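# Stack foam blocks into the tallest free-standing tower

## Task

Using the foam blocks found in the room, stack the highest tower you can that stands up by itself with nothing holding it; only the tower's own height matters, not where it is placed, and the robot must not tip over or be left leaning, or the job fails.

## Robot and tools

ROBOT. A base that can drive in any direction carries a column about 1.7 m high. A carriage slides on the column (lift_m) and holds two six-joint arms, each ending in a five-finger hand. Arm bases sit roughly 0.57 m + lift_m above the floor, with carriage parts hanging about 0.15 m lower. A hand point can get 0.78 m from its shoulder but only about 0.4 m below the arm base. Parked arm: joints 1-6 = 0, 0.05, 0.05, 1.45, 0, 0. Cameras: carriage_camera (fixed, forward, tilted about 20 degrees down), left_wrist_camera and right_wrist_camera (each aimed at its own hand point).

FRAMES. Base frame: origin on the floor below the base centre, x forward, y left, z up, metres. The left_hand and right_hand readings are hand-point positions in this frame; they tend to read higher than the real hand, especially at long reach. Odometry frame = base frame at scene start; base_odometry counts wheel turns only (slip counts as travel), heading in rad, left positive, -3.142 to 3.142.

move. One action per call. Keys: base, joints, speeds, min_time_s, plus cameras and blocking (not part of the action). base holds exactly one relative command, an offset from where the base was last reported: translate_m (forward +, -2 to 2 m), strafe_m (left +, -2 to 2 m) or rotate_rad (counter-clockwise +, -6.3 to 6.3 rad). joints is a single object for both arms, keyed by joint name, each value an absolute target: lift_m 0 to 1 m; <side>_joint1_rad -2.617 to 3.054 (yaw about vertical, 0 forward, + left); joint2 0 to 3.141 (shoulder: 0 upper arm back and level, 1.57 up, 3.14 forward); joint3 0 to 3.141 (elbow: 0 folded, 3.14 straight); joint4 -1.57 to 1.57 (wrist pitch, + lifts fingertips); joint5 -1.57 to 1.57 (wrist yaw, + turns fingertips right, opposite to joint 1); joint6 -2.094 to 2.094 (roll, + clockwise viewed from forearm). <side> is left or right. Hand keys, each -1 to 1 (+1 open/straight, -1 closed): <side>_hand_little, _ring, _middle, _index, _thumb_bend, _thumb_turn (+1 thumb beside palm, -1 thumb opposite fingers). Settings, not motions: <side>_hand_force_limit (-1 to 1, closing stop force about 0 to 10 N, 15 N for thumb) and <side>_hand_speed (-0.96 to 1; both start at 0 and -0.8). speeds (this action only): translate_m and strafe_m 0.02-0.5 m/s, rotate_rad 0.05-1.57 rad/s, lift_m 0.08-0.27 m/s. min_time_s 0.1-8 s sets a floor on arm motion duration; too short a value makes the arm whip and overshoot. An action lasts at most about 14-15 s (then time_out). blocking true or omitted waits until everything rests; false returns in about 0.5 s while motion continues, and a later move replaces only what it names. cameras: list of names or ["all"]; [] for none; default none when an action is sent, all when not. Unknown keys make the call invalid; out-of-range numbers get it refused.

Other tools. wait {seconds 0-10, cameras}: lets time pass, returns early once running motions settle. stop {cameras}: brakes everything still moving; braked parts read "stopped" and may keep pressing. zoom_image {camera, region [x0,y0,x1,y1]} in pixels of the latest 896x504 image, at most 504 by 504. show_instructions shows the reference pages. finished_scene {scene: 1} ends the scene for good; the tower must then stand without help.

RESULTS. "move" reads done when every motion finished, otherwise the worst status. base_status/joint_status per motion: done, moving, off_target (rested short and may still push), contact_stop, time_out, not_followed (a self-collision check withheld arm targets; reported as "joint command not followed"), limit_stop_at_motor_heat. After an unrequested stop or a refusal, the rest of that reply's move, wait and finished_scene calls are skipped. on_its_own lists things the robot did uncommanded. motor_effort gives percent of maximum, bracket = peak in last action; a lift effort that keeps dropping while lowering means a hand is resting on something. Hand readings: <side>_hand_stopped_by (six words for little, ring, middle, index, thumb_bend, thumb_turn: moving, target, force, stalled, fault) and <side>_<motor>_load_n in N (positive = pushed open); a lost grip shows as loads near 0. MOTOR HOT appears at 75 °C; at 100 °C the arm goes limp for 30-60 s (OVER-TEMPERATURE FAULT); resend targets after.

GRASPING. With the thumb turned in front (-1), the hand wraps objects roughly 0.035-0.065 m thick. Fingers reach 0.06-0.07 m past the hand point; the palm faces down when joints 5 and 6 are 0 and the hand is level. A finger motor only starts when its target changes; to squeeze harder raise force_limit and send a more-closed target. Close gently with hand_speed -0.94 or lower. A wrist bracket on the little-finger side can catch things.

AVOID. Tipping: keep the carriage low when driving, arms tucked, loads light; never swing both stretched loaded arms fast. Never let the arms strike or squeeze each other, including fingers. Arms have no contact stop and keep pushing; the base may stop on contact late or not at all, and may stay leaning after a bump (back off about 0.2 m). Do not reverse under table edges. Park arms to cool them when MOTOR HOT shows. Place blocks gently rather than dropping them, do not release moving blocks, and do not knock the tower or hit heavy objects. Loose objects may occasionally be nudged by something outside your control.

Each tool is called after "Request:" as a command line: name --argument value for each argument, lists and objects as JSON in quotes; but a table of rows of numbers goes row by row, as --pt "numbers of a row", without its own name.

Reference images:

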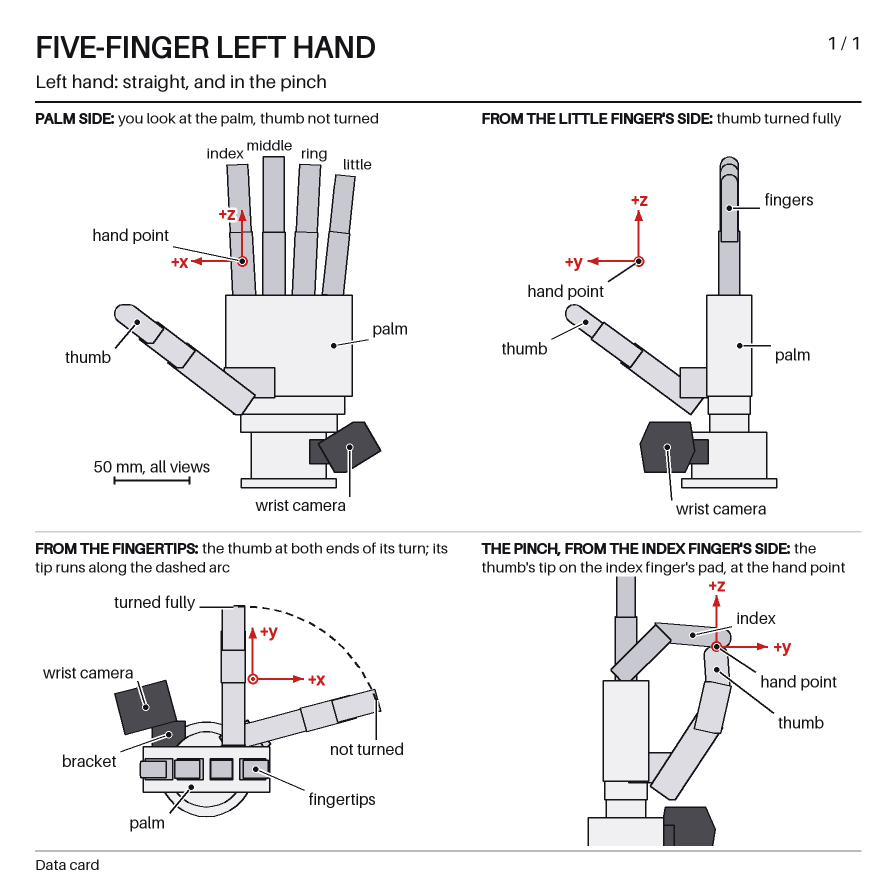

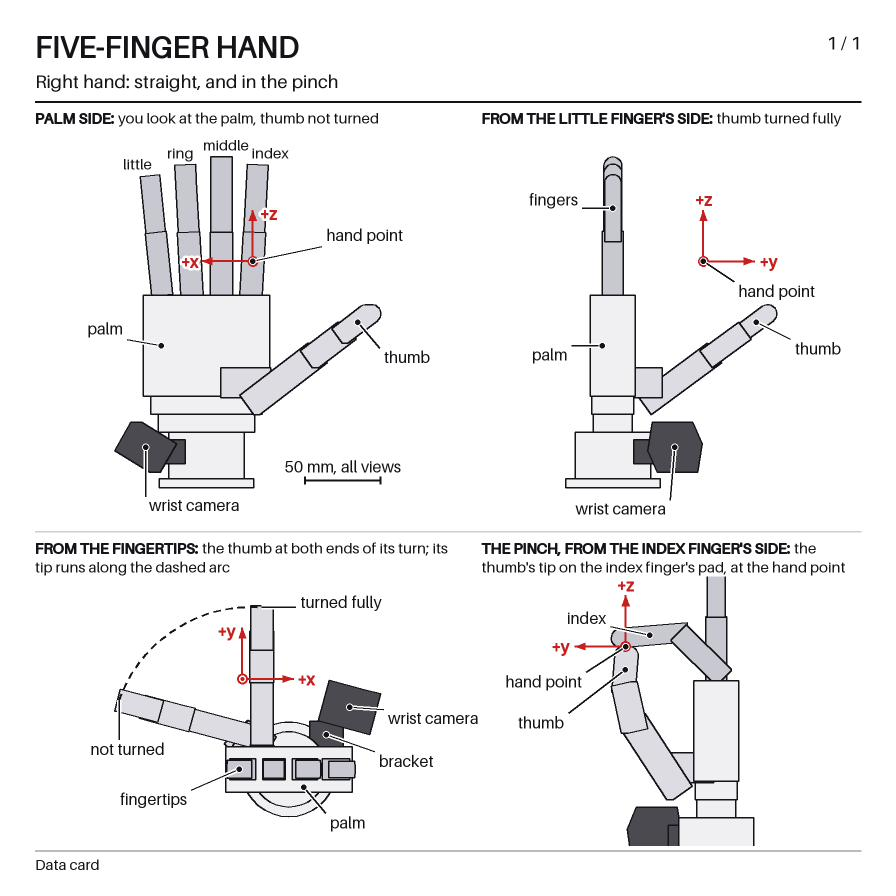

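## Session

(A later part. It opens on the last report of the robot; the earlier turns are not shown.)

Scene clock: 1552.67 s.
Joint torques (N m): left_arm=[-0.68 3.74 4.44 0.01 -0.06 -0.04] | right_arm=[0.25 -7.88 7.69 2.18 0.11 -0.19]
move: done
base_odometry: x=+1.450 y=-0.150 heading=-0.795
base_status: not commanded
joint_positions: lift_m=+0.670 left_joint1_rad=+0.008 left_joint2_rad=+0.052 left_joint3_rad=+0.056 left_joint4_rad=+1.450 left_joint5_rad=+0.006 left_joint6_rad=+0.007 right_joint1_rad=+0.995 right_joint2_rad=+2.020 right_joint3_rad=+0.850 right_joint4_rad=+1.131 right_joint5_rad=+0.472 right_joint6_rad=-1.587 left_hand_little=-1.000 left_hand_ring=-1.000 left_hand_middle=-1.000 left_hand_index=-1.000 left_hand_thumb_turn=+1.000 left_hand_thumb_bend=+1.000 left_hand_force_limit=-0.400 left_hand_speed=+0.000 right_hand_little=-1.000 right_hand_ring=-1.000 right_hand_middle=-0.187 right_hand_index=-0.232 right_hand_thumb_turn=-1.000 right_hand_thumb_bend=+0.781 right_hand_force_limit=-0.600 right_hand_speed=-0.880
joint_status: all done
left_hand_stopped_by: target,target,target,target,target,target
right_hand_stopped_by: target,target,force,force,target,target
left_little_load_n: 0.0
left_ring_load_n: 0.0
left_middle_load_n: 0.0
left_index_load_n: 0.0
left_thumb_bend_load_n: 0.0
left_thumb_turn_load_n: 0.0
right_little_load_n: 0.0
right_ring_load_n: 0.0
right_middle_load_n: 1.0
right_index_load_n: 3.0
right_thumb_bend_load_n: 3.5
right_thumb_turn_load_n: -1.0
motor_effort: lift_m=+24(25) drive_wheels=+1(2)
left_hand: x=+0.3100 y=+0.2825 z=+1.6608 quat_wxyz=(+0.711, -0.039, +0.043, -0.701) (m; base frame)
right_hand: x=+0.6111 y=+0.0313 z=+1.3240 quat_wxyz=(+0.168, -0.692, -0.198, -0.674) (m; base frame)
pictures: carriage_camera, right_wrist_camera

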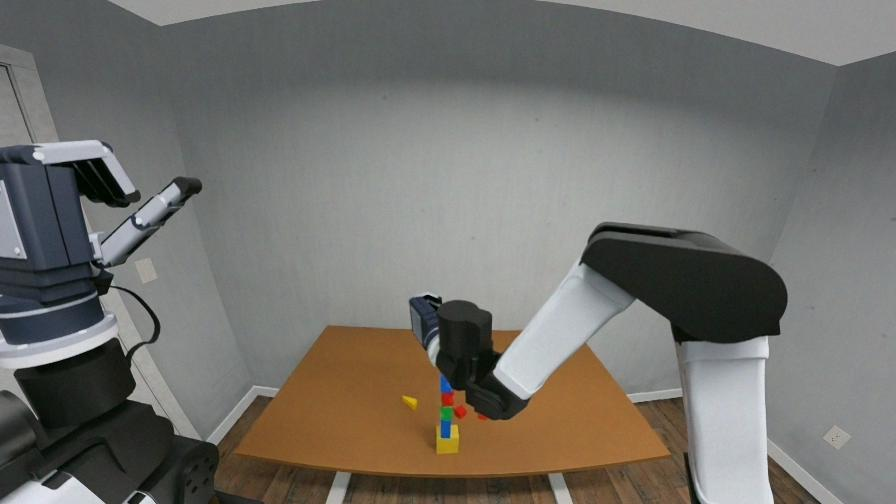

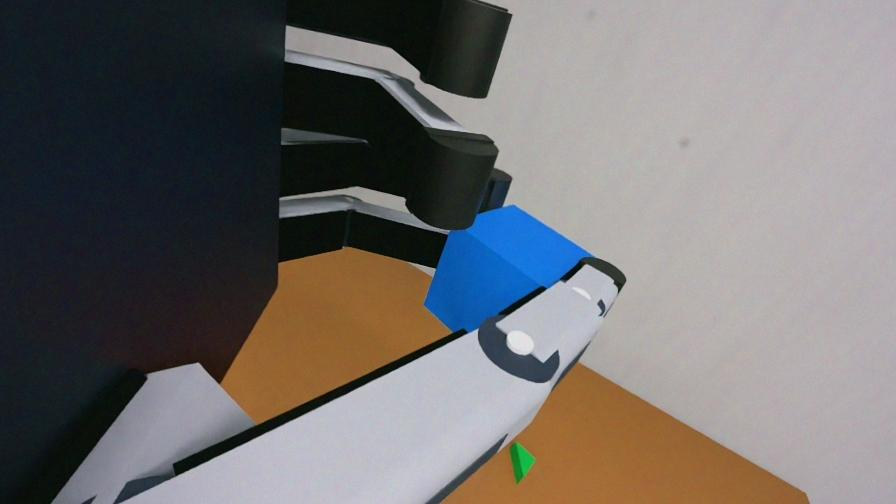

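Request:
move --joints '{"left_joint1_rad": 0.3, "left_joint2_rad": 1.5, "left_joint3_rad": 1.0, "left_joint4_rad": 0.5, "left_joint5_rad": 0.7, "left_joint6_rad": 0.0}' --min_time_s 2

Request:
move --joints '{"left_joint1_rad": 0.38, "left_joint2_rad": 2.263, "left_joint3_rad": 1.732, "left_joint4_rad": 0.531, "left_joint5_rad": 1.1, "left_joint6_rad": 0.0}' --min_time_s 2

Request:
move --joints '{"lift_m": 0.638, "left_joint1_rad": 0.058, "left_joint5_rad": 1.541, "left_joint2_rad": 2.263, "left_joint3_rad": 1.732, "left_joint4_rad": 0.531, "left_joint6_rad": 0.0}' --speeds '{"lift_m": 0.08}' --min_time_s 1.5 --cameras '["left_wrist_camera", "right_wrist_camera"]'

Request:
zoom_image --camera "left_wrist_camera" --region '[330, 250, 450, 350]'

Request:
zoom_image --camera "right_wrist_camera" --region '[370, 190, 620, 380]'

Scene clock: 1556.87 s.
Joint torques (N m): left_arm=[0.64 -5.87 8.72 1.96 0.12 -0.06] | right_arm=[0.32 -7.87 7.73 2.17 0.11 -0.18]
move: done
base_odometry: x=+1.450 y=-0.150 heading=-0.795
base_status: not commanded
joint_positions: lift_m=+0.670 left_joint1_rad=+0.293 left_joint2_rad=+1.490 left_joint3_rad=+0.974 left_joint4_rad=+0.519 left_joint5_rad=+0.691 left_joint6_rad=+0.007 right_joint1_rad=+0.995 right_joint2_rad=+2.020 right_joint3_rad=+0.850 right_joint4_rad=+1.132 right_joint5_rad=+0.474 right_joint6_rad=-1.587 left_hand_little=-1.000 left_hand_ring=-1.000 left_hand_middle=-1.000 left_hand_index=-1.000 left_hand_thumb_turn=+1.000 left_hand_thumb_bend=+1.000 left_hand_force_limit=-0.400 left_hand_speed=+0.000 right_hand_little=-1.000 right_hand_ring=-1.000 right_hand_middle=-0.187 right_hand_index=-0.232 right_hand_thumb_turn=-1.000 right_hand_thumb_bend=+0.781 right_hand_force_limit=-0.600 right_hand_speed=-0.880
joint_status: all done
left_hand_stopped_by: target,target,target,target,target,target
right_hand_stopped_by: target,target,force,force,target,target
left_little_load_n: 0.0
left_ring_load_n: 0.0
left_middle_load_n: 0.0
left_index_load_n: 0.0
left_thumb_bend_load_n: 0.0
left_thumb_turn_load_n: 0.0
right_little_load_n: 0.0
right_ring_load_n: 0.0
right_middle_load_n: 1.0
right_index_load_n: 3.0
right_thumb_bend_load_n: 4.0
right_thumb_turn_load_n: -1.0
motor_effort: lift_m=+23(25) drive_wheels=+1(2)
left_hand: x=+0.6868 y=+0.3014 z=+1.4616 quat_wxyz=(+0.395, -0.388, +0.590, -0.588) (m; base frame)
right_hand: x=+0.6113 y=+0.0309 z=+1.3242 quat_wxyz=(+0.167, -0.692, -0.197, -0.674) (m; base frame)
pictures: none

Scene clock: 1559.17 s.
Joint torques (N m): left_arm=[0.66 -11.36 8.36 1.9 0.1 -0.06] | right_arm=[0.16 -7.84 7.68 2.21 0.09 -0.17]
move: done
base_odometry: x=+1.450 y=-0.150 heading=-0.795
base_status: not commanded
joint_positions: lift_m=+0.670 left_joint1_rad=+0.372 left_joint2_rad=+2.243 left_joint3_rad=+1.707 left_joint4_rad=+0.525 left_joint5_rad=+1.091 left_joint6_rad=+0.007 right_joint1_rad=+0.995 right_joint2_rad=+2.020 right_joint3_rad=+0.850 right_joint4_rad=+1.132 right_joint5_rad=+0.474 right_joint6_rad=-1.587 left_hand_little=-1.000 left_hand_ring=-1.000 left_hand_middle=-1.000 left_hand_index=-1.000 left_hand_thumb_turn=+1.000 left_hand_thumb_bend=+1.000 left_hand_force_limit=-0.400 left_hand_speed=+0.000 right_hand_little=-1.000 right_hand_ring=-1.000 right_hand_middle=-0.187 right_hand_index=-0.232 right_hand_thumb_turn=-1.000 right_hand_thumb_bend=+0.781 right_hand_force_limit=-0.600 right_hand_speed=-0.880
joint_status: all done
left_hand_stopped_by: target,target,target,target,target,target
right_hand_stopped_by: target,target,force,force,target,target
left_little_load_n: 0.0
left_ring_load_n: 0.0
left_middle_load_n: 0.0
left_index_load_n: 0.0
left_thumb_bend_load_n: 0.0
left_thumb_turn_load_n: -0.5
right_little_load_n: 0.0
right_ring_load_n: 0.0
right_middle_load_n: 0.5
right_index_load_n: 3.0
right_thumb_bend_load_n: 3.5
right_thumb_turn_load_n: -1.0
motor_effort: lift_m=+23(25) drive_wheels=+1(1)
left_hand: x=+0.8084 y=+0.3441 z=+1.3978 quat_wxyz=(+0.290, -0.294, +0.645, -0.643) (m; base frame)
right_hand: x=+0.6113 y=+0.0309 z=+1.3243 quat_wxyz=(+0.167, -0.692, -0.197, -0.675) (m; base frame)
pictures: none

Scene clock: 1561.00 s.
Joint torques (N m): left_arm=[-0.43 -11.7 7.57 1.44 0.13 -0.05] | right_arm=[0.2 -8.46 7.23 2.12 0.11 -0.16]
move: done
base_odometry: x=+1.450 y=-0.150 heading=-0.795
base_status: not commanded
joint_positions: lift_m=+0.638 left_joint1_rad=+0.063 left_joint2_rad=+2.252 left_joint3_rad=+1.713 left_joint4_rad=+0.532 left_joint5_rad=+1.532 left_joint6_rad=+0.007 right_joint1_rad=+0.995 right_joint2_rad=+2.026 right_joint3_rad=+0.854 right_joint4_rad=+1.139 right_joint5_rad=+0.475 right_joint6_rad=-1.587 left_hand_little=-1.000 left_hand_ring=-1.000 left_hand_middle=-1.000 left_hand_index=-1.000 left_hand_thumb_turn=+1.000 left_hand_thumb_bend=+1.000 left_hand_force_limit=-0.400 left_hand_speed=+0.000 right_hand_little=-1.000 right_hand_ring=-1.000 right_hand_middle=-0.187 right_hand_index=-0.232 right_hand_thumb_turn=-1.000 right_hand_thumb_bend=+0.781 right_hand_force_limit=-0.600 right_hand_speed=-0.880
joint_status: all done
left_hand_stopped_by: target,target,target,target,target,target
right_hand_stopped_by: target,target,force,force,target,target
left_little_load_n: 0.0
left_ring_load_n: 0.0
left_middle_load_n: 0.0
left_index_load_n: 0.0
left_thumb_bend_load_n: 0.0
left_thumb_turn_load_n: 0.0
right_little_load_n: 0.0
right_ring_load_n: 0.0
right_middle_load_n: 1.0
right_index_load_n: 3.0
right_thumb_bend_load_n: 4.0
right_thumb_turn_load_n: -1.0
motor_effort: lift_m=+22(24) drive_wheels=+1(4)
left_hand: x=+0.7068 y=+0.1486 z=+1.3652 quat_wxyz=(+0.036, -0.036, +0.706, -0.706) (m; base frame)
right_hand: x=+0.6120 y=+0.0319 z=+1.2924 quat_wxyz=(+0.168, -0.690, -0.195, -0.676) (m; base frame)
pictures: left_wrist_camera, right_wrist_camera

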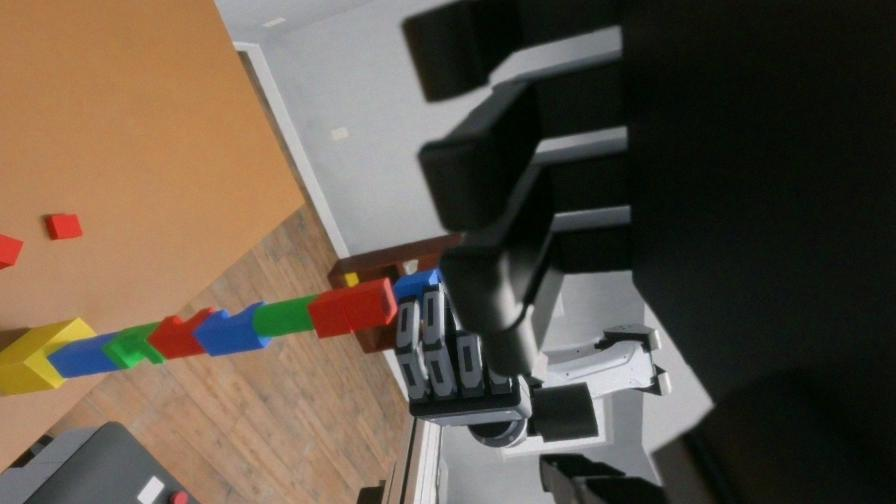

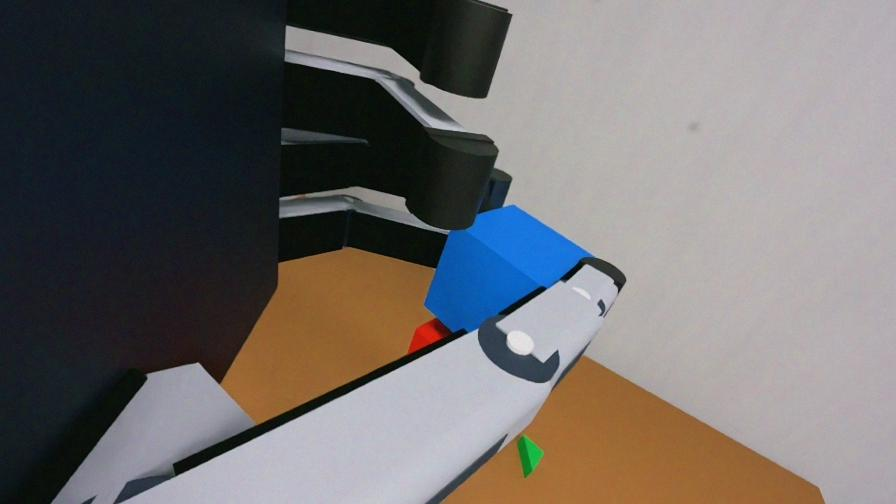

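Scaled by 4.200 from the camera's 896x504 image, which has a finer 1280x720 frame.

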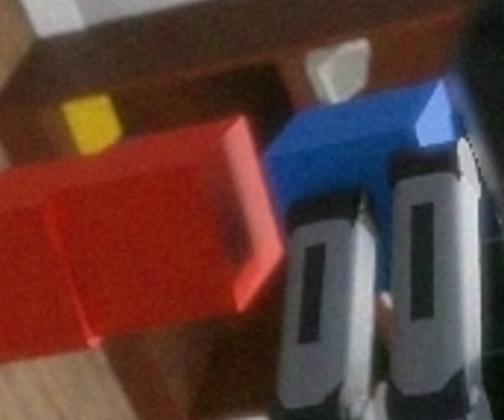

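Scaled by 2.016 from the camera's 896x504 image, which has a finer 1280x720 frame.

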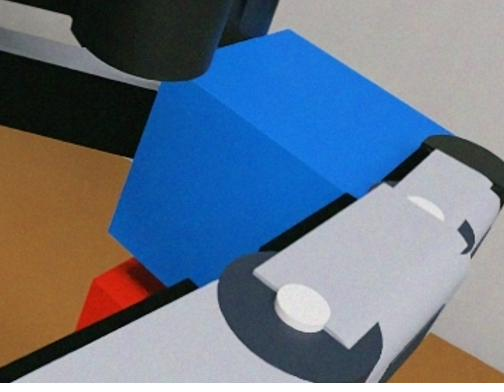

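Request:
move --joints '{"lift_m": 0.629}' --speeds '{"lift_m": 0.08}' --cameras '["left_wrist_camera", "right_wrist_camera"]'

Request:
zoom_image --camera "left_wrist_camera" --region '[330, 250, 450, 350]'

Request:
zoom_image --camera "right_wrist_camera" --region '[370, 190, 620, 380]'

Scene clock: 1564.47 s.
Joint torques (N m): left_arm=[-0.42 -12.1 7.5 1.44 0.1 -0.04] | right_arm=[0.28 -8.66 7.08 2.06 0.07 -0.16]
move: done
base_odometry: x=+1.450 y=-0.150 heading=-0.795
base_status: not commanded
joint_positions: lift_m=+0.629 left_joint1_rad=+0.063 left_joint2_rad=+2.255 left_joint3_rad=+1.716 left_joint4_rad=+0.533 left_joint5_rad=+1.535 left_joint6_rad=+0.007 right_joint1_rad=+0.995 right_joint2_rad=+2.029 right_joint3_rad=+0.856 right_joint4_rad=+1.141 right_joint5_rad=+0.475 right_joint6_rad=-1.588 left_hand_little=-1.000 left_hand_ring=-1.000 left_hand_middle=-1.000 left_hand_index=-1.000 left_hand_thumb_turn=+1.000 left_hand_thumb_bend=+1.000 left_hand_force_limit=-0.400 left_hand_speed=+0.000 right_hand_little=-1.000 right_hand_ring=-1.000 right_hand_middle=-0.187 right_hand_index=-0.232 right_hand_thumb_turn=-1.000 right_hand_thumb_bend=+0.781 right_hand_force_limit=-0.600 right_hand_speed=-0.880
joint_status: all done
left_hand_stopped_by: target,target,target,target,target,target
right_hand_stopped_by: target,target,force,force,target,target
left_little_load_n: 0.0
left_ring_load_n: 0.0
left_middle_load_n: 0.0
left_index_load_n: 0.0
left_thumb_bend_load_n: 0.0
left_thumb_turn_load_n: -0.5
right_little_load_n: 0.0
right_ring_load_n: 0.0
right_middle_load_n: 1.0
right_index_load_n: 3.0
right_thumb_bend_load_n: 4.0
right_thumb_turn_load_n: -1.0
motor_effort: lift_m=+24(25) drive_wheels=+1(4)
left_hand: x=+0.7071 y=+0.1487 z=+1.3553 quat_wxyz=(+0.035, -0.035, +0.706, -0.706) (m; base frame)
right_hand: x=+0.6123 y=+0.0323 z=+1.2832 quat_wxyz=(+0.168, -0.690, -0.195, -0.676) (m; base frame)
pictures: left_wrist_camera, right_wrist_camera

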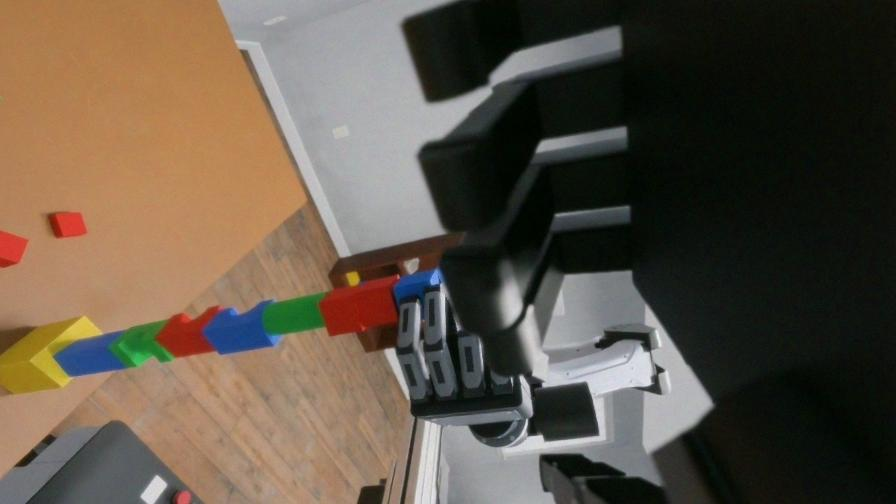

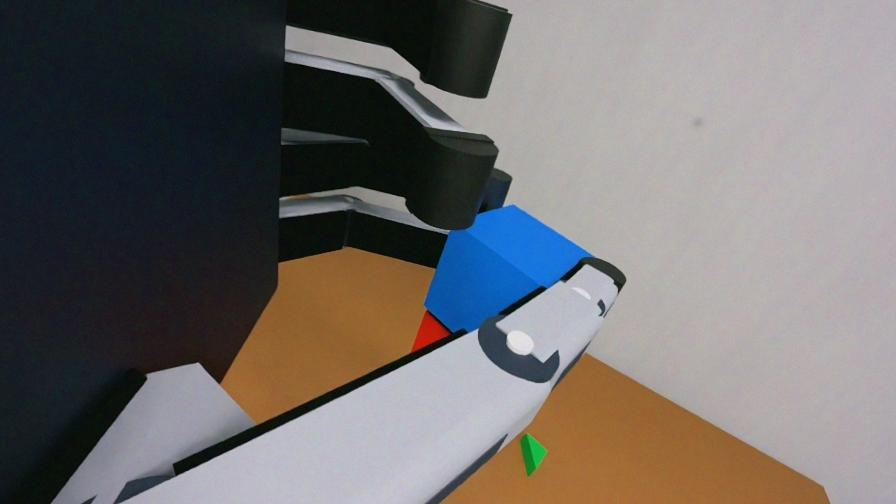

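Scaled by 4.200 from the camera's 896x504 image, which has a finer 1280x720 frame.

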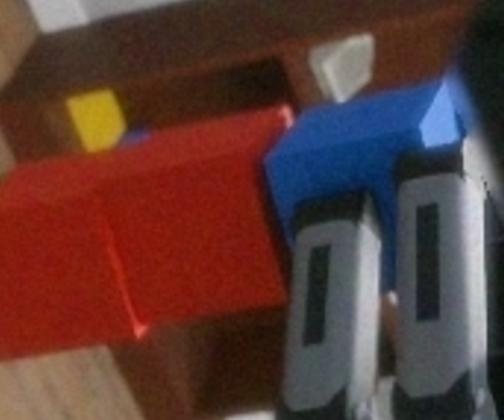

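Scaled by 2.016 from the camera's 896x504 image, which has a finer 1280x720 frame.

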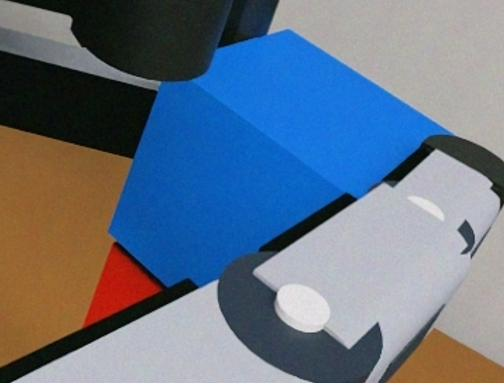

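Request:
move --joints '{"lift_m": 0.626}' --speeds '{"lift_m": 0.08}'

Request:
move --joints '{"lift_m": 0.6235}' --speeds '{"lift_m": 0.08}' --cameras '["left_wrist_camera", "right_wrist_camera"]'

Request:
zoom_image --camera "left_wrist_camera" --region '[330, 250, 450, 350]'

Request:
zoom_image --camera "right_wrist_camera" --region '[370, 190, 620, 380]'

Scene clock: 1567.30 s.
Joint torques (N m): left_arm=[-0.44 -12.18 7.49 1.45 0.1 -0.06] | right_arm=[0.24 -8.72 7.15 2.07 0.09 -0.18]
move: done
base_odometry: x=+1.450 y=-0.150 heading=-0.795
base_status: not commanded
joint_positions: lift_m=+0.626 left_joint1_rad=+0.063 left_joint2_rad=+2.257 left_joint3_rad=+1.716 left_joint4_rad=+0.533 left_joint5_rad=+1.535 left_joint6_rad=+0.007 right_joint1_rad=+0.995 right_joint2_rad=+2.030 right_joint3_rad=+0.856 right_joint4_rad=+1.142 right_joint5_rad=+0.475 right_joint6_rad=-1.589 left_hand_little=-1.000 left_hand_ring=-1.000 left_hand_middle=-1.000 left_hand_index=-1.000 left_hand_thumb_turn=+1.000 left_hand_thumb_bend=+1.000 left_hand_force_limit=-0.400 left_hand_speed=+0.000 right_hand_little=-1.000 right_hand_ring=-1.000 right_hand_middle=-0.187 right_hand_index=-0.232 right_hand_thumb_turn=-1.000 right_hand_thumb_bend=+0.781 right_hand_force_limit=-0.600 right_hand_speed=-0.880
joint_status: all done
left_hand_stopped_by: target,target,target,target,target,target
right_hand_stopped_by: target,target,force,force,target,target
left_little_load_n: 0.0
left_ring_load_n: 0.0
left_middle_load_n: 0.0
left_index_load_n: 0.0
left_thumb_bend_load_n: 0.0
left_thumb_turn_load_n: 0.0
right_little_load_n: 0.0
right_ring_load_n: 0.0
right_middle_load_n: 1.0
right_index_load_n: 3.0
right_thumb_bend_load_n: 4.0
right_thumb_turn_load_n: -1.0
motor_effort: lift_m=+23(23) drive_wheels=+1(4)
left_hand: x=+0.7070 y=+0.1487 z=+1.3519 quat_wxyz=(+0.035, -0.035, +0.706, -0.706) (m; base frame)
right_hand: x=+0.6124 y=+0.0324 z=+1.2803 quat_wxyz=(+0.168, -0.690, -0.195, -0.677) (m; base frame)
pictures: none

Scene clock: 1567.70 s.
Joint torques (N m): left_arm=[-0.43 -12.11 7.32 1.44 0.09 -0.05] | right_arm=[0.25 -8.72 7.06 2.02 0.09 -0.12]
move: done
base_odometry: x=+1.450 y=-0.150 heading=-0.795
base_status: not commanded
joint_positions: lift_m=+0.624 left_joint1_rad=+0.063 left_joint2_rad=+2.257 left_joint3_rad=+1.716 left_joint4_rad=+0.533 left_joint5_rad=+1.535 left_joint6_rad=+0.007 right_joint1_rad=+0.995 right_joint2_rad=+2.030 right_joint3_rad=+0.857 right_joint4_rad=+1.147 right_joint5_rad=+0.475 right_joint6_rad=-1.592 left_hand_little=-1.000 left_hand_ring=-1.000 left_hand_middle=-1.000 left_hand_index=-1.000 left_hand_thumb_turn=+1.000 left_hand_thumb_bend=+1.000 left_hand_force_limit=-0.400 left_hand_speed=+0.000 right_hand_little=-1.000 right_hand_ring=-1.000 right_hand_middle=-0.187 right_hand_index=-0.232 right_hand_thumb_turn=-1.000 right_hand_thumb_bend=+0.781 right_hand_force_limit=-0.600 right_hand_speed=-0.880
joint_status: all done
left_hand_stopped_by: target,target,target,target,target,target
right_hand_stopped_by: target,target,force,force,target,target
left_little_load_n: 0.0
left_ring_load_n: 0.0
left_middle_load_n: 0.0
left_index_load_n: 0.0
left_thumb_bend_load_n: 0.0
left_thumb_turn_load_n: 0.0
right_little_load_n: 0.0
right_ring_load_n: 0.0
right_middle_load_n: 1.0
right_index_load_n: 3.0
right_thumb_bend_load_n: 3.5
right_thumb_turn_load_n: -1.5
motor_effort: lift_m=+22(24) drive_wheels=+1(4)
left_hand: x=+0.7070 y=+0.1487 z=+1.3494 quat_wxyz=(+0.035, -0.035, +0.706, -0.706) (m; base frame)
right_hand: x=+0.6126 y=+0.0324 z=+1.2793 quat_wxyz=(+0.168, -0.688, -0.195, -0.678) (m; base frame)
pictures: left_wrist_camera, right_wrist_camera

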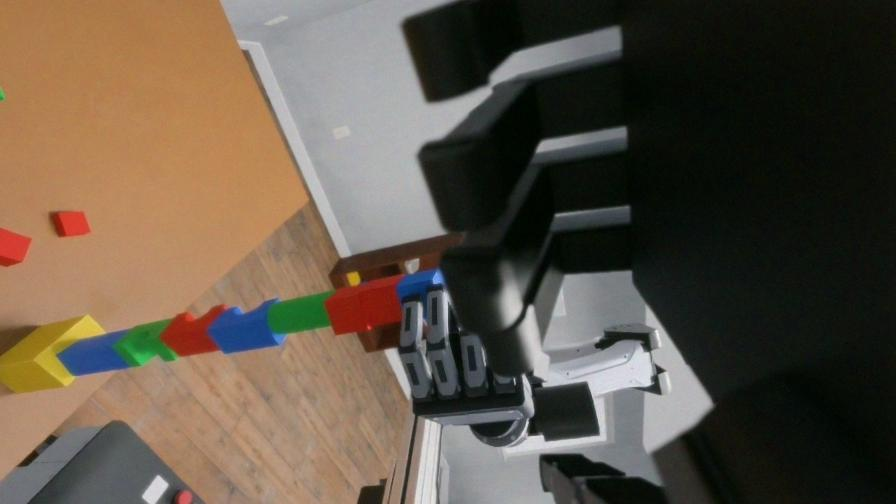

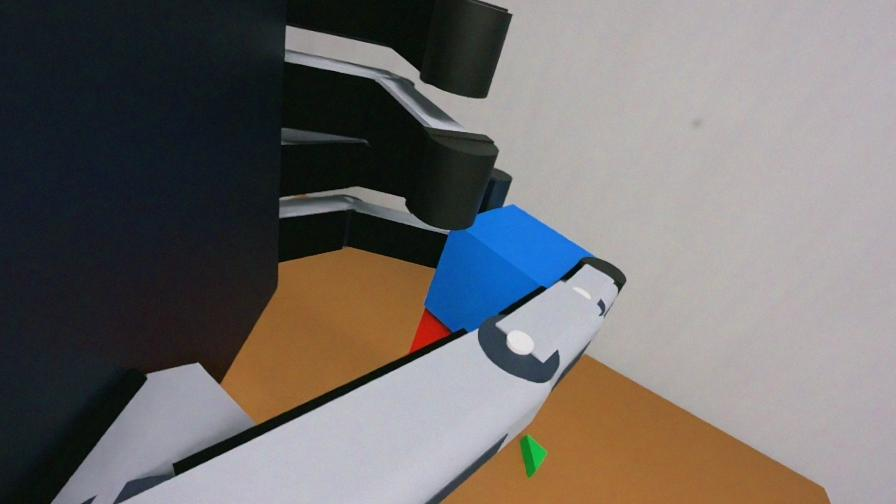

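Scaled by 4.200 from the camera's 896x504 image, which has a finer 1280x720 frame.

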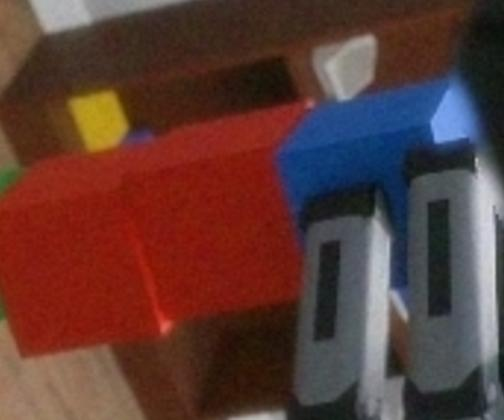

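Scaled by 2.016 from the camera's 896x504 image, which has a finer 1280x720 frame.

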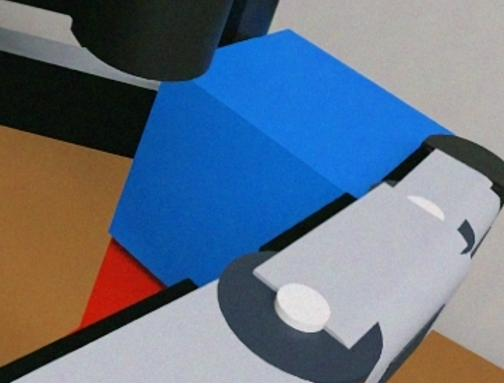

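Request:
move --joints '{"lift_m": 0.6255}' --speeds '{"lift_m": 0.08}'

Request:
move --joints '{"right_hand_speed": -0.92, "right_hand_index": -0.18, "right_hand_middle": -0.14, "right_hand_thumb_bend": 0.84}'

Request:
move --joints '{"right_hand_speed": -0.85, "right_hand_index": 0.1, "right_hand_middle": 0.1, "right_hand_thumb_bend": 1.0}' --cameras '["left_wrist_camera", "right_wrist_camera"]'

Request:
move --joints '{"left_joint1_rad": 0.38, "left_joint2_rad": 2.263, "left_joint3_rad": 1.732, "left_joint4_rad": 0.531, "left_joint5_rad": 1.1, "left_joint6_rad": 0.0}' --min_time_s 1.5

Request:
move --joints '{"left_joint1_rad": 0.3, "left_joint2_rad": 1.4, "left_joint3_rad": 1.0, "left_joint4_rad": 0.4, "left_joint5_rad": 0.5, "left_joint6_rad": 0.0}' --min_time_s 2

Request:
move --joints '{"left_joint1_rad": 0.0, "left_joint2_rad": 0.05, "left_joint3_rad": 0.05, "left_joint4_rad": 1.45, "left_joint5_rad": 0.0, "left_joint6_rad": 0.0, "right_hand_speed": -0.7, "right_hand_index": 1.0, "right_hand_middle": 1.0}' --min_time_s 2 --cameras '["right_wrist_camera"]'

Request:
move --base '{"translate_m": -0.13}' --speeds '{"translate_m": 0.05}' --cameras '["right_wrist_camera"]'

Scene clock: 1570.67 s.
Joint torques (N m): left_arm=[-0.44 -12.37 7.31 1.41 0.08 -0.05] | right_arm=[0.27 -8.69 7.04 2 0.08 -0.11]
move: done
base_odometry: x=+1.450 y=-0.150 heading=-0.795
base_status: not commanded
joint_positions: lift_m=+0.625 left_joint1_rad=+0.063 left_joint2_rad=+2.257 left_joint3_rad=+1.716 left_joint4_rad=+0.534 left_joint5_rad=+1.535 left_joint6_rad=+0.007 right_joint1_rad=+0.995 right_joint2_rad=+2.030 right_joint3_rad=+0.857 right_joint4_rad=+1.147 right_joint5_rad=+0.475 right_joint6_rad=-1.592 left_hand_little=-1.000 left_hand_ring=-1.000 left_hand_middle=-1.000 left_hand_index=-1.000 left_hand_thumb_turn=+1.000 left_hand_thumb_bend=+1.000 left_hand_force_limit=-0.400 left_hand_speed=+0.000 right_hand_little=-1.000 right_hand_ring=-1.000 right_hand_middle=-0.187 right_hand_index=-0.232 right_hand_thumb_turn=-1.000 right_hand_thumb_bend=+0.781 right_hand_force_limit=-0.600 right_hand_speed=-0.880
joint_status: all done
left_hand_stopped_by: target,target,target,target,target,target
right_hand_stopped_by: target,target,force,force,target,target
left_little_load_n: 0.0
left_ring_load_n: 0.0
left_middle_load_n: 0.0
left_index_load_n: 0.0
left_thumb_bend_load_n: 0.0
left_thumb_turn_load_n: 0.0
right_little_load_n: 0.0
right_ring_load_n: 0.0
right_middle_load_n: 1.0
right_index_load_n: 2.5
right_thumb_bend_load_n: 3.5
right_thumb_turn_load_n: -1.0
motor_effort: lift_m=+27(30) drive_wheels=+1(1)
left_hand: x=+0.7071 y=+0.1487 z=+1.3509 quat_wxyz=(+0.035, -0.035, +0.706, -0.706) (m; base frame)
right_hand: x=+0.6126 y=+0.0324 z=+1.2808 quat_wxyz=(+0.168, -0.688, -0.195, -0.678) (m; base frame)
pictures: none

Scene clock: 1571.67 s.
Joint torques (N m): left_arm=[-0.42 -12.21 7.31 1.41 0.08 -0.06] | right_arm=[0.25 -8.7 7.02 2.01 0.08 -0.11]
move: done
base_odometry: x=+1.450 y=-0.150 heading=-0.795
base_status: not commanded
joint_positions: lift_m=+0.625 left_joint1_rad=+0.063 left_joint2_rad=+2.257 left_joint3_rad=+1.716 left_joint4_rad=+0.534 left_joint5_rad=+1.535 left_joint6_rad=+0.007 right_joint1_rad=+0.995 right_joint2_rad=+2.030 right_joint3_rad=+0.857 right_joint4_rad=+1.147 right_joint5_rad=+0.475 right_joint6_rad=-1.592 left_hand_little=-1.000 left_hand_ring=-1.000 left_hand_middle=-1.000 left_hand_index=-1.000 left_hand_thumb_turn=+1.000 left_hand_thumb_bend=+1.000 left_hand_force_limit=-0.400 left_hand_speed=+0.000 right_hand_little=-1.000 right_hand_ring=-1.000 right_hand_middle=-0.140 right_hand_index=-0.180 right_hand_thumb_turn=-1.000 right_hand_thumb_bend=+0.840 right_hand_force_limit=-0.600 right_hand_speed=-0.920
joint_status: all done
left_hand_stopped_by: target,target,target,target,target,target
right_hand_stopped_by: target,target,target,target,target,target
left_little_load_n: 0.0
left_ring_load_n: 0.0
left_middle_load_n: 0.0
left_index_load_n: 0.0
left_thumb_bend_load_n: 0.0
left_thumb_turn_load_n: -0.5
right_little_load_n: 0.0
right_ring_load_n: 0.0
right_middle_load_n: 0.0
right_index_load_n: 0.0
right_thumb_bend_load_n: 0.0
right_thumb_turn_load_n: 0.5
motor_effort: lift_m=+27(29) drive_wheels=+1(1)
left_hand: x=+0.7071 y=+0.1487 z=+1.3509 quat_wxyz=(+0.035, -0.035, +0.706, -0.706) (m; base frame)
right_hand: x=+0.6126 y=+0.0324 z=+1.2808 quat_wxyz=(+0.168, -0.688, -0.195, -0.678) (m; base frame)
pictures: none

Scene clock: 1572.90 s.
Joint torques (N m): left_arm=[-0.44 -12.19 7.34 1.41 0.09 -0.06] | right_arm=[0.23 -8.76 7.04 2.02 0.09 -0.14]
move: done
base_odometry: x=+1.450 y=-0.150 heading=-0.795
base_status: not commanded
joint_positions: lift_m=+0.625 left_joint1_rad=+0.063 left_joint2_rad=+2.257 left_joint3_rad=+1.716 left_joint4_rad=+0.534 left_joint5_rad=+1.535 left_joint6_rad=+0.007 right_joint1_rad=+0.995 right_joint2_rad=+2.030 right_joint3_rad=+0.857 right_joint4_rad=+1.147 right_joint5_rad=+0.475 right_joint6_rad=-1.592 left_hand_little=-1.000 left_hand_ring=-1.000 left_hand_middle=-1.000 left_hand_index=-1.000 left_hand_thumb_turn=+1.000 left_hand_thumb_bend=+1.000 left_hand_force_limit=-0.400 left_hand_speed=+0.000 right_hand_little=-1.000 right_hand_ring=-1.000 right_hand_middle=+0.100 right_hand_index=+0.100 right_hand_thumb_turn=-1.000 right_hand_thumb_bend=+1.000 right_hand_force_limit=-0.600 right_hand_speed=-0.850
joint_status: all done
left_hand_stopped_by: target,target,target,target,target,target
right_hand_stopped_by: target,target,target,target,target,target
left_little_load_n: 0.0
left_ring_load_n: 0.0
left_middle_load_n: 0.0
left_index_load_n: 0.0
left_thumb_bend_load_n: 0.0
left_thumb_turn_load_n: 0.0
right_little_load_n: 0.0
right_ring_load_n: 0.0
right_middle_load_n: 0.5
right_index_load_n: 0.0
right_thumb_bend_load_n: 0.0
right_thumb_turn_load_n: 0.5
motor_effort: lift_m=+28(28) drive_wheels=+1(1)
left_hand: x=+0.7071 y=+0.1487 z=+1.3509 quat_wxyz=(+0.035, -0.035, +0.706, -0.706) (m; base frame)
right_hand: x=+0.6126 y=+0.0324 z=+1.2808 quat_wxyz=(+0.168, -0.688, -0.195, -0.678) (m; base frame)
pictures: left_wrist_camera, right_wrist_camera

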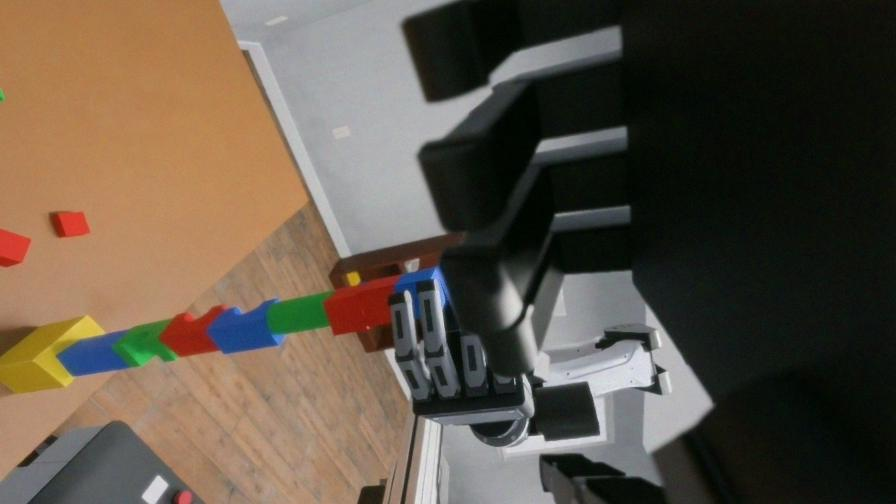

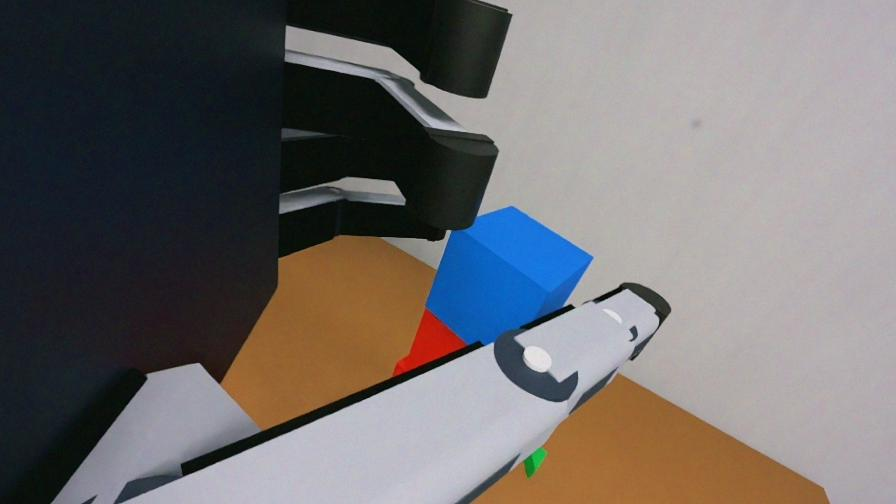

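Scene clock: 1574.73 s.
Joint torques (N m): left_arm=[0.5 -12.49 7.62 1.8 -0.09 -0.05] | right_arm=[0.21 -8.77 7.01 2 0.07 -0.14]
move: done
base_odometry: x=+1.450 y=-0.150 heading=-0.795
base_status: not commanded
joint_positions: lift_m=+0.625 left_joint1_rad=+0.375 left_joint2_rad=+2.257 left_joint3_rad=+1.716 left_joint4_rad=+0.534 left_joint5_rad=+1.109 left_joint6_rad=+0.007 right_joint1_rad=+0.995 right_joint2_rad=+2.030 right_joint3_rad=+0.857 right_joint4_rad=+1.147 right_joint5_rad=+0.475 right_joint6_rad=-1.592 left_hand_little=-1.000 left_hand_ring=-1.000 left_hand_middle=-1.000 left_hand_index=-1.000 left_hand_thumb_turn=+1.000 left_hand_thumb_bend=+1.000 left_hand_force_limit=-0.400 left_hand_speed=+0.000 right_hand_little=-1.000 right_hand_ring=-1.000 right_hand_middle=+0.100 right_hand_index=+0.100 right_hand_thumb_turn=-1.000 right_hand_thumb_bend=+1.000 right_hand_force_limit=-0.600 right_hand_speed=-0.850
joint_status: all done
left_hand_stopped_by: target,target,target,target,target,target
right_hand_stopped_by: target,target,target,target,target,target
left_little_load_n: 0.0
left_ring_load_n: 0.0
left_middle_load_n: 0.0
left_index_load_n: 0.0
left_thumb_bend_load_n: 0.0
left_thumb_turn_load_n: -0.5
right_little_load_n: 0.0
right_ring_load_n: 0.0
right_middle_load_n: 0.0
right_index_load_n: 0.0
right_thumb_bend_load_n: 0.0
right_thumb_turn_load_n: 0.0
motor_effort: lift_m=+28(28) drive_wheels=+1(1)
left_hand: x=+0.8082 y=+0.3445 z=+1.3504 quat_wxyz=(+0.287, -0.287, +0.647, -0.645) (m; base frame)
right_hand: x=+0.6126 y=+0.0324 z=+1.2808 quat_wxyz=(+0.168, -0.688, -0.195, -0.678) (m; base frame)
pictures: none

Scene clock: 1577.03 s.
Joint torques (N m): left_arm=[-0.68 -7.72 5.49 2.04 -0.04 -0.05] | right_arm=[0.27 -8.77 7.05 2.01 0.07 -0.12]
move: done
base_odometry: x=+1.450 y=-0.150 heading=-0.795
base_status: not commanded
joint_positions: lift_m=+0.625 left_joint1_rad=+0.308 left_joint2_rad=+1.418 left_joint3_rad=+1.016 left_joint4_rad=+0.419 left_joint5_rad=+0.510 left_joint6_rad=+0.007 right_joint1_rad=+0.995 right_joint2_rad=+2.030 right_joint3_rad=+0.857 right_joint4_rad=+1.147 right_joint5_rad=+0.475 right_joint6_rad=-1.592 left_hand_little=-1.000 left_hand_ring=-1.000 left_hand_middle=-1.000 left_hand_index=-1.000 left_hand_thumb_turn=+1.000 left_hand_thumb_bend=+1.000 left_hand_force_limit=-0.400 left_hand_speed=+0.000 right_hand_little=-1.000 right_hand_ring=-1.000 right_hand_middle=+0.100 right_hand_index=+0.100 right_hand_thumb_turn=-1.000 right_hand_thumb_bend=+1.000 right_hand_force_limit=-0.600 right_hand_speed=-0.850
joint_status: all done
left_hand_stopped_by: target,target,target,target,target,target
right_hand_stopped_by: target,target,target,target,target,target
left_little_load_n: 0.0
left_ring_load_n: 0.0
left_middle_load_n: 0.0
left_index_load_n: 0.0
left_thumb_bend_load_n: 0.0
left_thumb_turn_load_n: 0.0
right_little_load_n: 0.5
right_ring_load_n: 0.0
right_middle_load_n: 0.0
right_index_load_n: 0.0
right_thumb_bend_load_n: 0.0
right_thumb_turn_load_n: 0.5
motor_effort: lift_m=+28(29) drive_wheels=+1(1)
left_hand: x=+0.6912 y=+0.3366 z=+1.4455 quat_wxyz=(+0.454, -0.440, +0.547, -0.548) (m; base frame)
right_hand: x=+0.6126 y=+0.0324 z=+1.2808 quat_wxyz=(+0.168, -0.688, -0.195, -0.678) (m; base frame)
pictures: none

Scene clock: 1579.40 s.
Joint torques (N m): left_arm=[-0.69 3.17 3.84 0.16 -0.06 -0.05] | right_arm=[0.27 -8.81 7.01 2.02 0.08 -0.1]
move: done
base_odometry: x=+1.450 y=-0.150 heading=-0.795
base_status: not commanded
joint_positions: lift_m=+0.625 left_joint1_rad=+0.008 left_joint2_rad=+0.058 left_joint3_rad=+0.063 left_joint4_rad=+1.438 left_joint5_rad=+0.008 left_joint6_rad=+0.007 right_joint1_rad=+0.995 right_joint2_rad=+2.030 right_joint3_rad=+0.857 right_joint4_rad=+1.147 right_joint5_rad=+0.475 right_joint6_rad=-1.592 left_hand_little=-1.000 left_hand_ring=-1.000 left_hand_middle=-1.000 left_hand_index=-1.000 left_hand_thumb_turn=+1.000 left_hand_thumb_bend=+1.000 left_hand_force_limit=-0.400 left_hand_speed=+0.000 right_hand_little=-1.000 right_hand_ring=-1.000 right_hand_middle=+1.000 right_hand_index=+1.000 right_hand_thumb_turn=-1.000 right_hand_thumb_bend=+1.000 right_hand_force_limit=-0.600 right_hand_speed=-0.700
joint_status: all done
left_hand_stopped_by: target,target,target,target,target,target
right_hand_stopped_by: target,target,target,target,target,target
left_little_load_n: 0.0
left_ring_load_n: 0.0
left_middle_load_n: 0.0
left_index_load_n: 0.0
left_thumb_bend_load_n: 0.0
left_thumb_turn_load_n: 0.0
right_little_load_n: 0.0
right_ring_load_n: 0.0
right_middle_load_n: 0.0
right_index_load_n: 0.0
right_thumb_bend_load_n: 0.0
right_thumb_turn_load_n: 0.5
motor_effort: lift_m=+27(28) drive_wheels=+1(2)
left_hand: x=+0.3130 y=+0.2820 z=+1.6167 quat_wxyz=(+0.711, -0.042, +0.048, -0.701) (m; base frame)
right_hand: x=+0.6126 y=+0.0324 z=+1.2808 quat_wxyz=(+0.168, -0.688, -0.195, -0.678) (m; base frame)
pictures: right_wrist_camera

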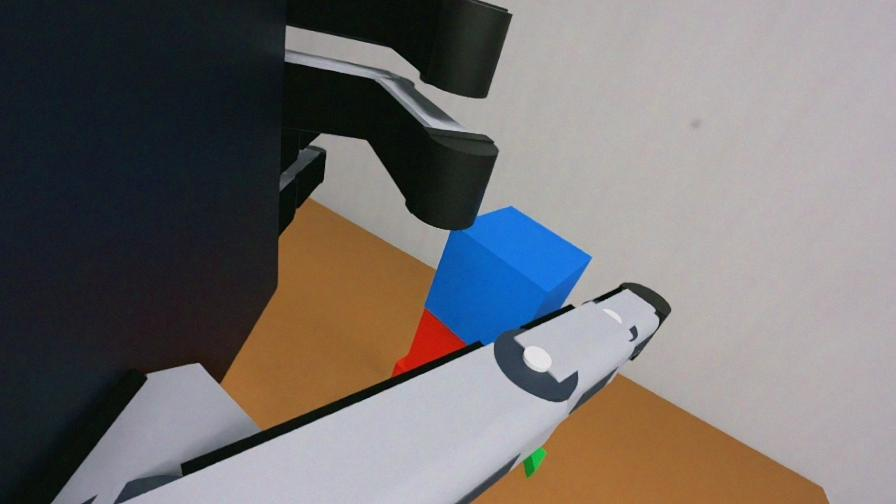

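Scene clock: 1582.50 s.
Joint torques (N m): left_arm=[-0.65 3.18 3.82 0.07 -0.08 -0.05] | right_arm=[0.05 -8.8 7.09 2.01 0.06 -0.1]
move: done
base_odometry: x=+1.359 y=-0.058 heading=-0.795
base_status: done
joint_positions: lift_m=+0.625 left_joint1_rad=+0.008 left_joint2_rad=+0.058 left_joint3_rad=+0.063 left_joint4_rad=+1.445 left_joint5_rad=+0.007 left_joint6_rad=+0.007 right_joint1_rad=+0.998 right_joint2_rad=+2.030 right_joint3_rad=+0.857 right_joint4_rad=+1.147 right_joint5_rad=+0.476 right_joint6_rad=-1.592 left_hand_little=-1.000 left_hand_ring=-1.000 left_hand_middle=-1.000 left_hand_index=-1.000 left_hand_thumb_turn=+1.000 left_hand_thumb_bend=+1.000 left_hand_force_limit=-0.400 left_hand_speed=+0.000 right_hand_little=-1.000 right_hand_ring=-1.000 right_hand_middle=+1.000 right_hand_index=+1.000 right_hand_thumb_turn=-1.000 right_hand_thumb_bend=+1.000 right_hand_force_limit=-0.600 right_hand_speed=-0.700
joint_status: not commanded
left_hand_stopped_by: target,target,target,target,target,target
right_hand_stopped_by: target,target,target,target,target,target
left_little_load_n: 0.0
left_ring_load_n: 0.0
left_middle_load_n: 0.0
left_index_load_n: 0.0
left_thumb_bend_load_n: 0.0
left_thumb_turn_load_n: 0.0
right_little_load_n: 0.0
right_ring_load_n: 0.0
right_middle_load_n: 0.0
right_index_load_n: 0.0
right_thumb_bend_load_n: 0.0
right_thumb_turn_load_n: 0.5
motor_effort: lift_m=+26(29) drive_wheels=-4(8)
left_hand: x=+0.3110 y=+0.2823 z=+1.6174 quat_wxyz=(+0.711, -0.040, +0.045, -0.701) (m; base frame)
right_hand: x=+0.6114 y=+0.0337 z=+1.2808 quat_wxyz=(+0.169, -0.688, -0.196, -0.678) (m; base frame)
pictures: right_wrist_camera

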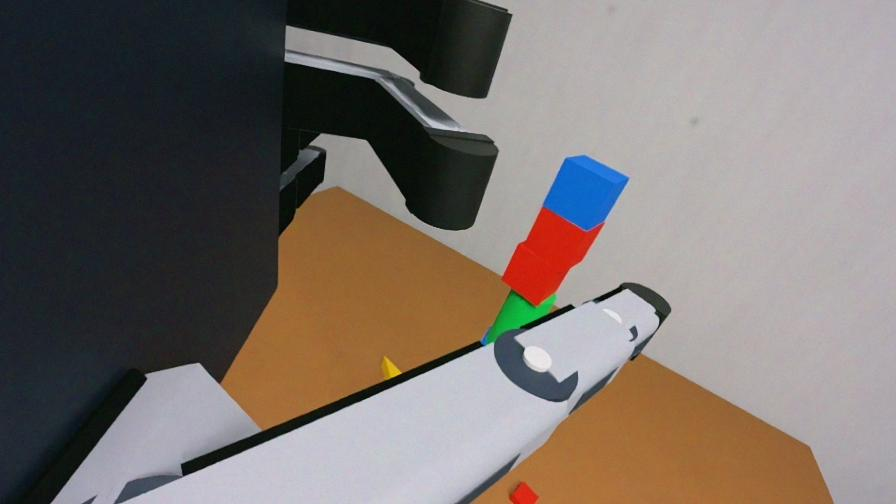

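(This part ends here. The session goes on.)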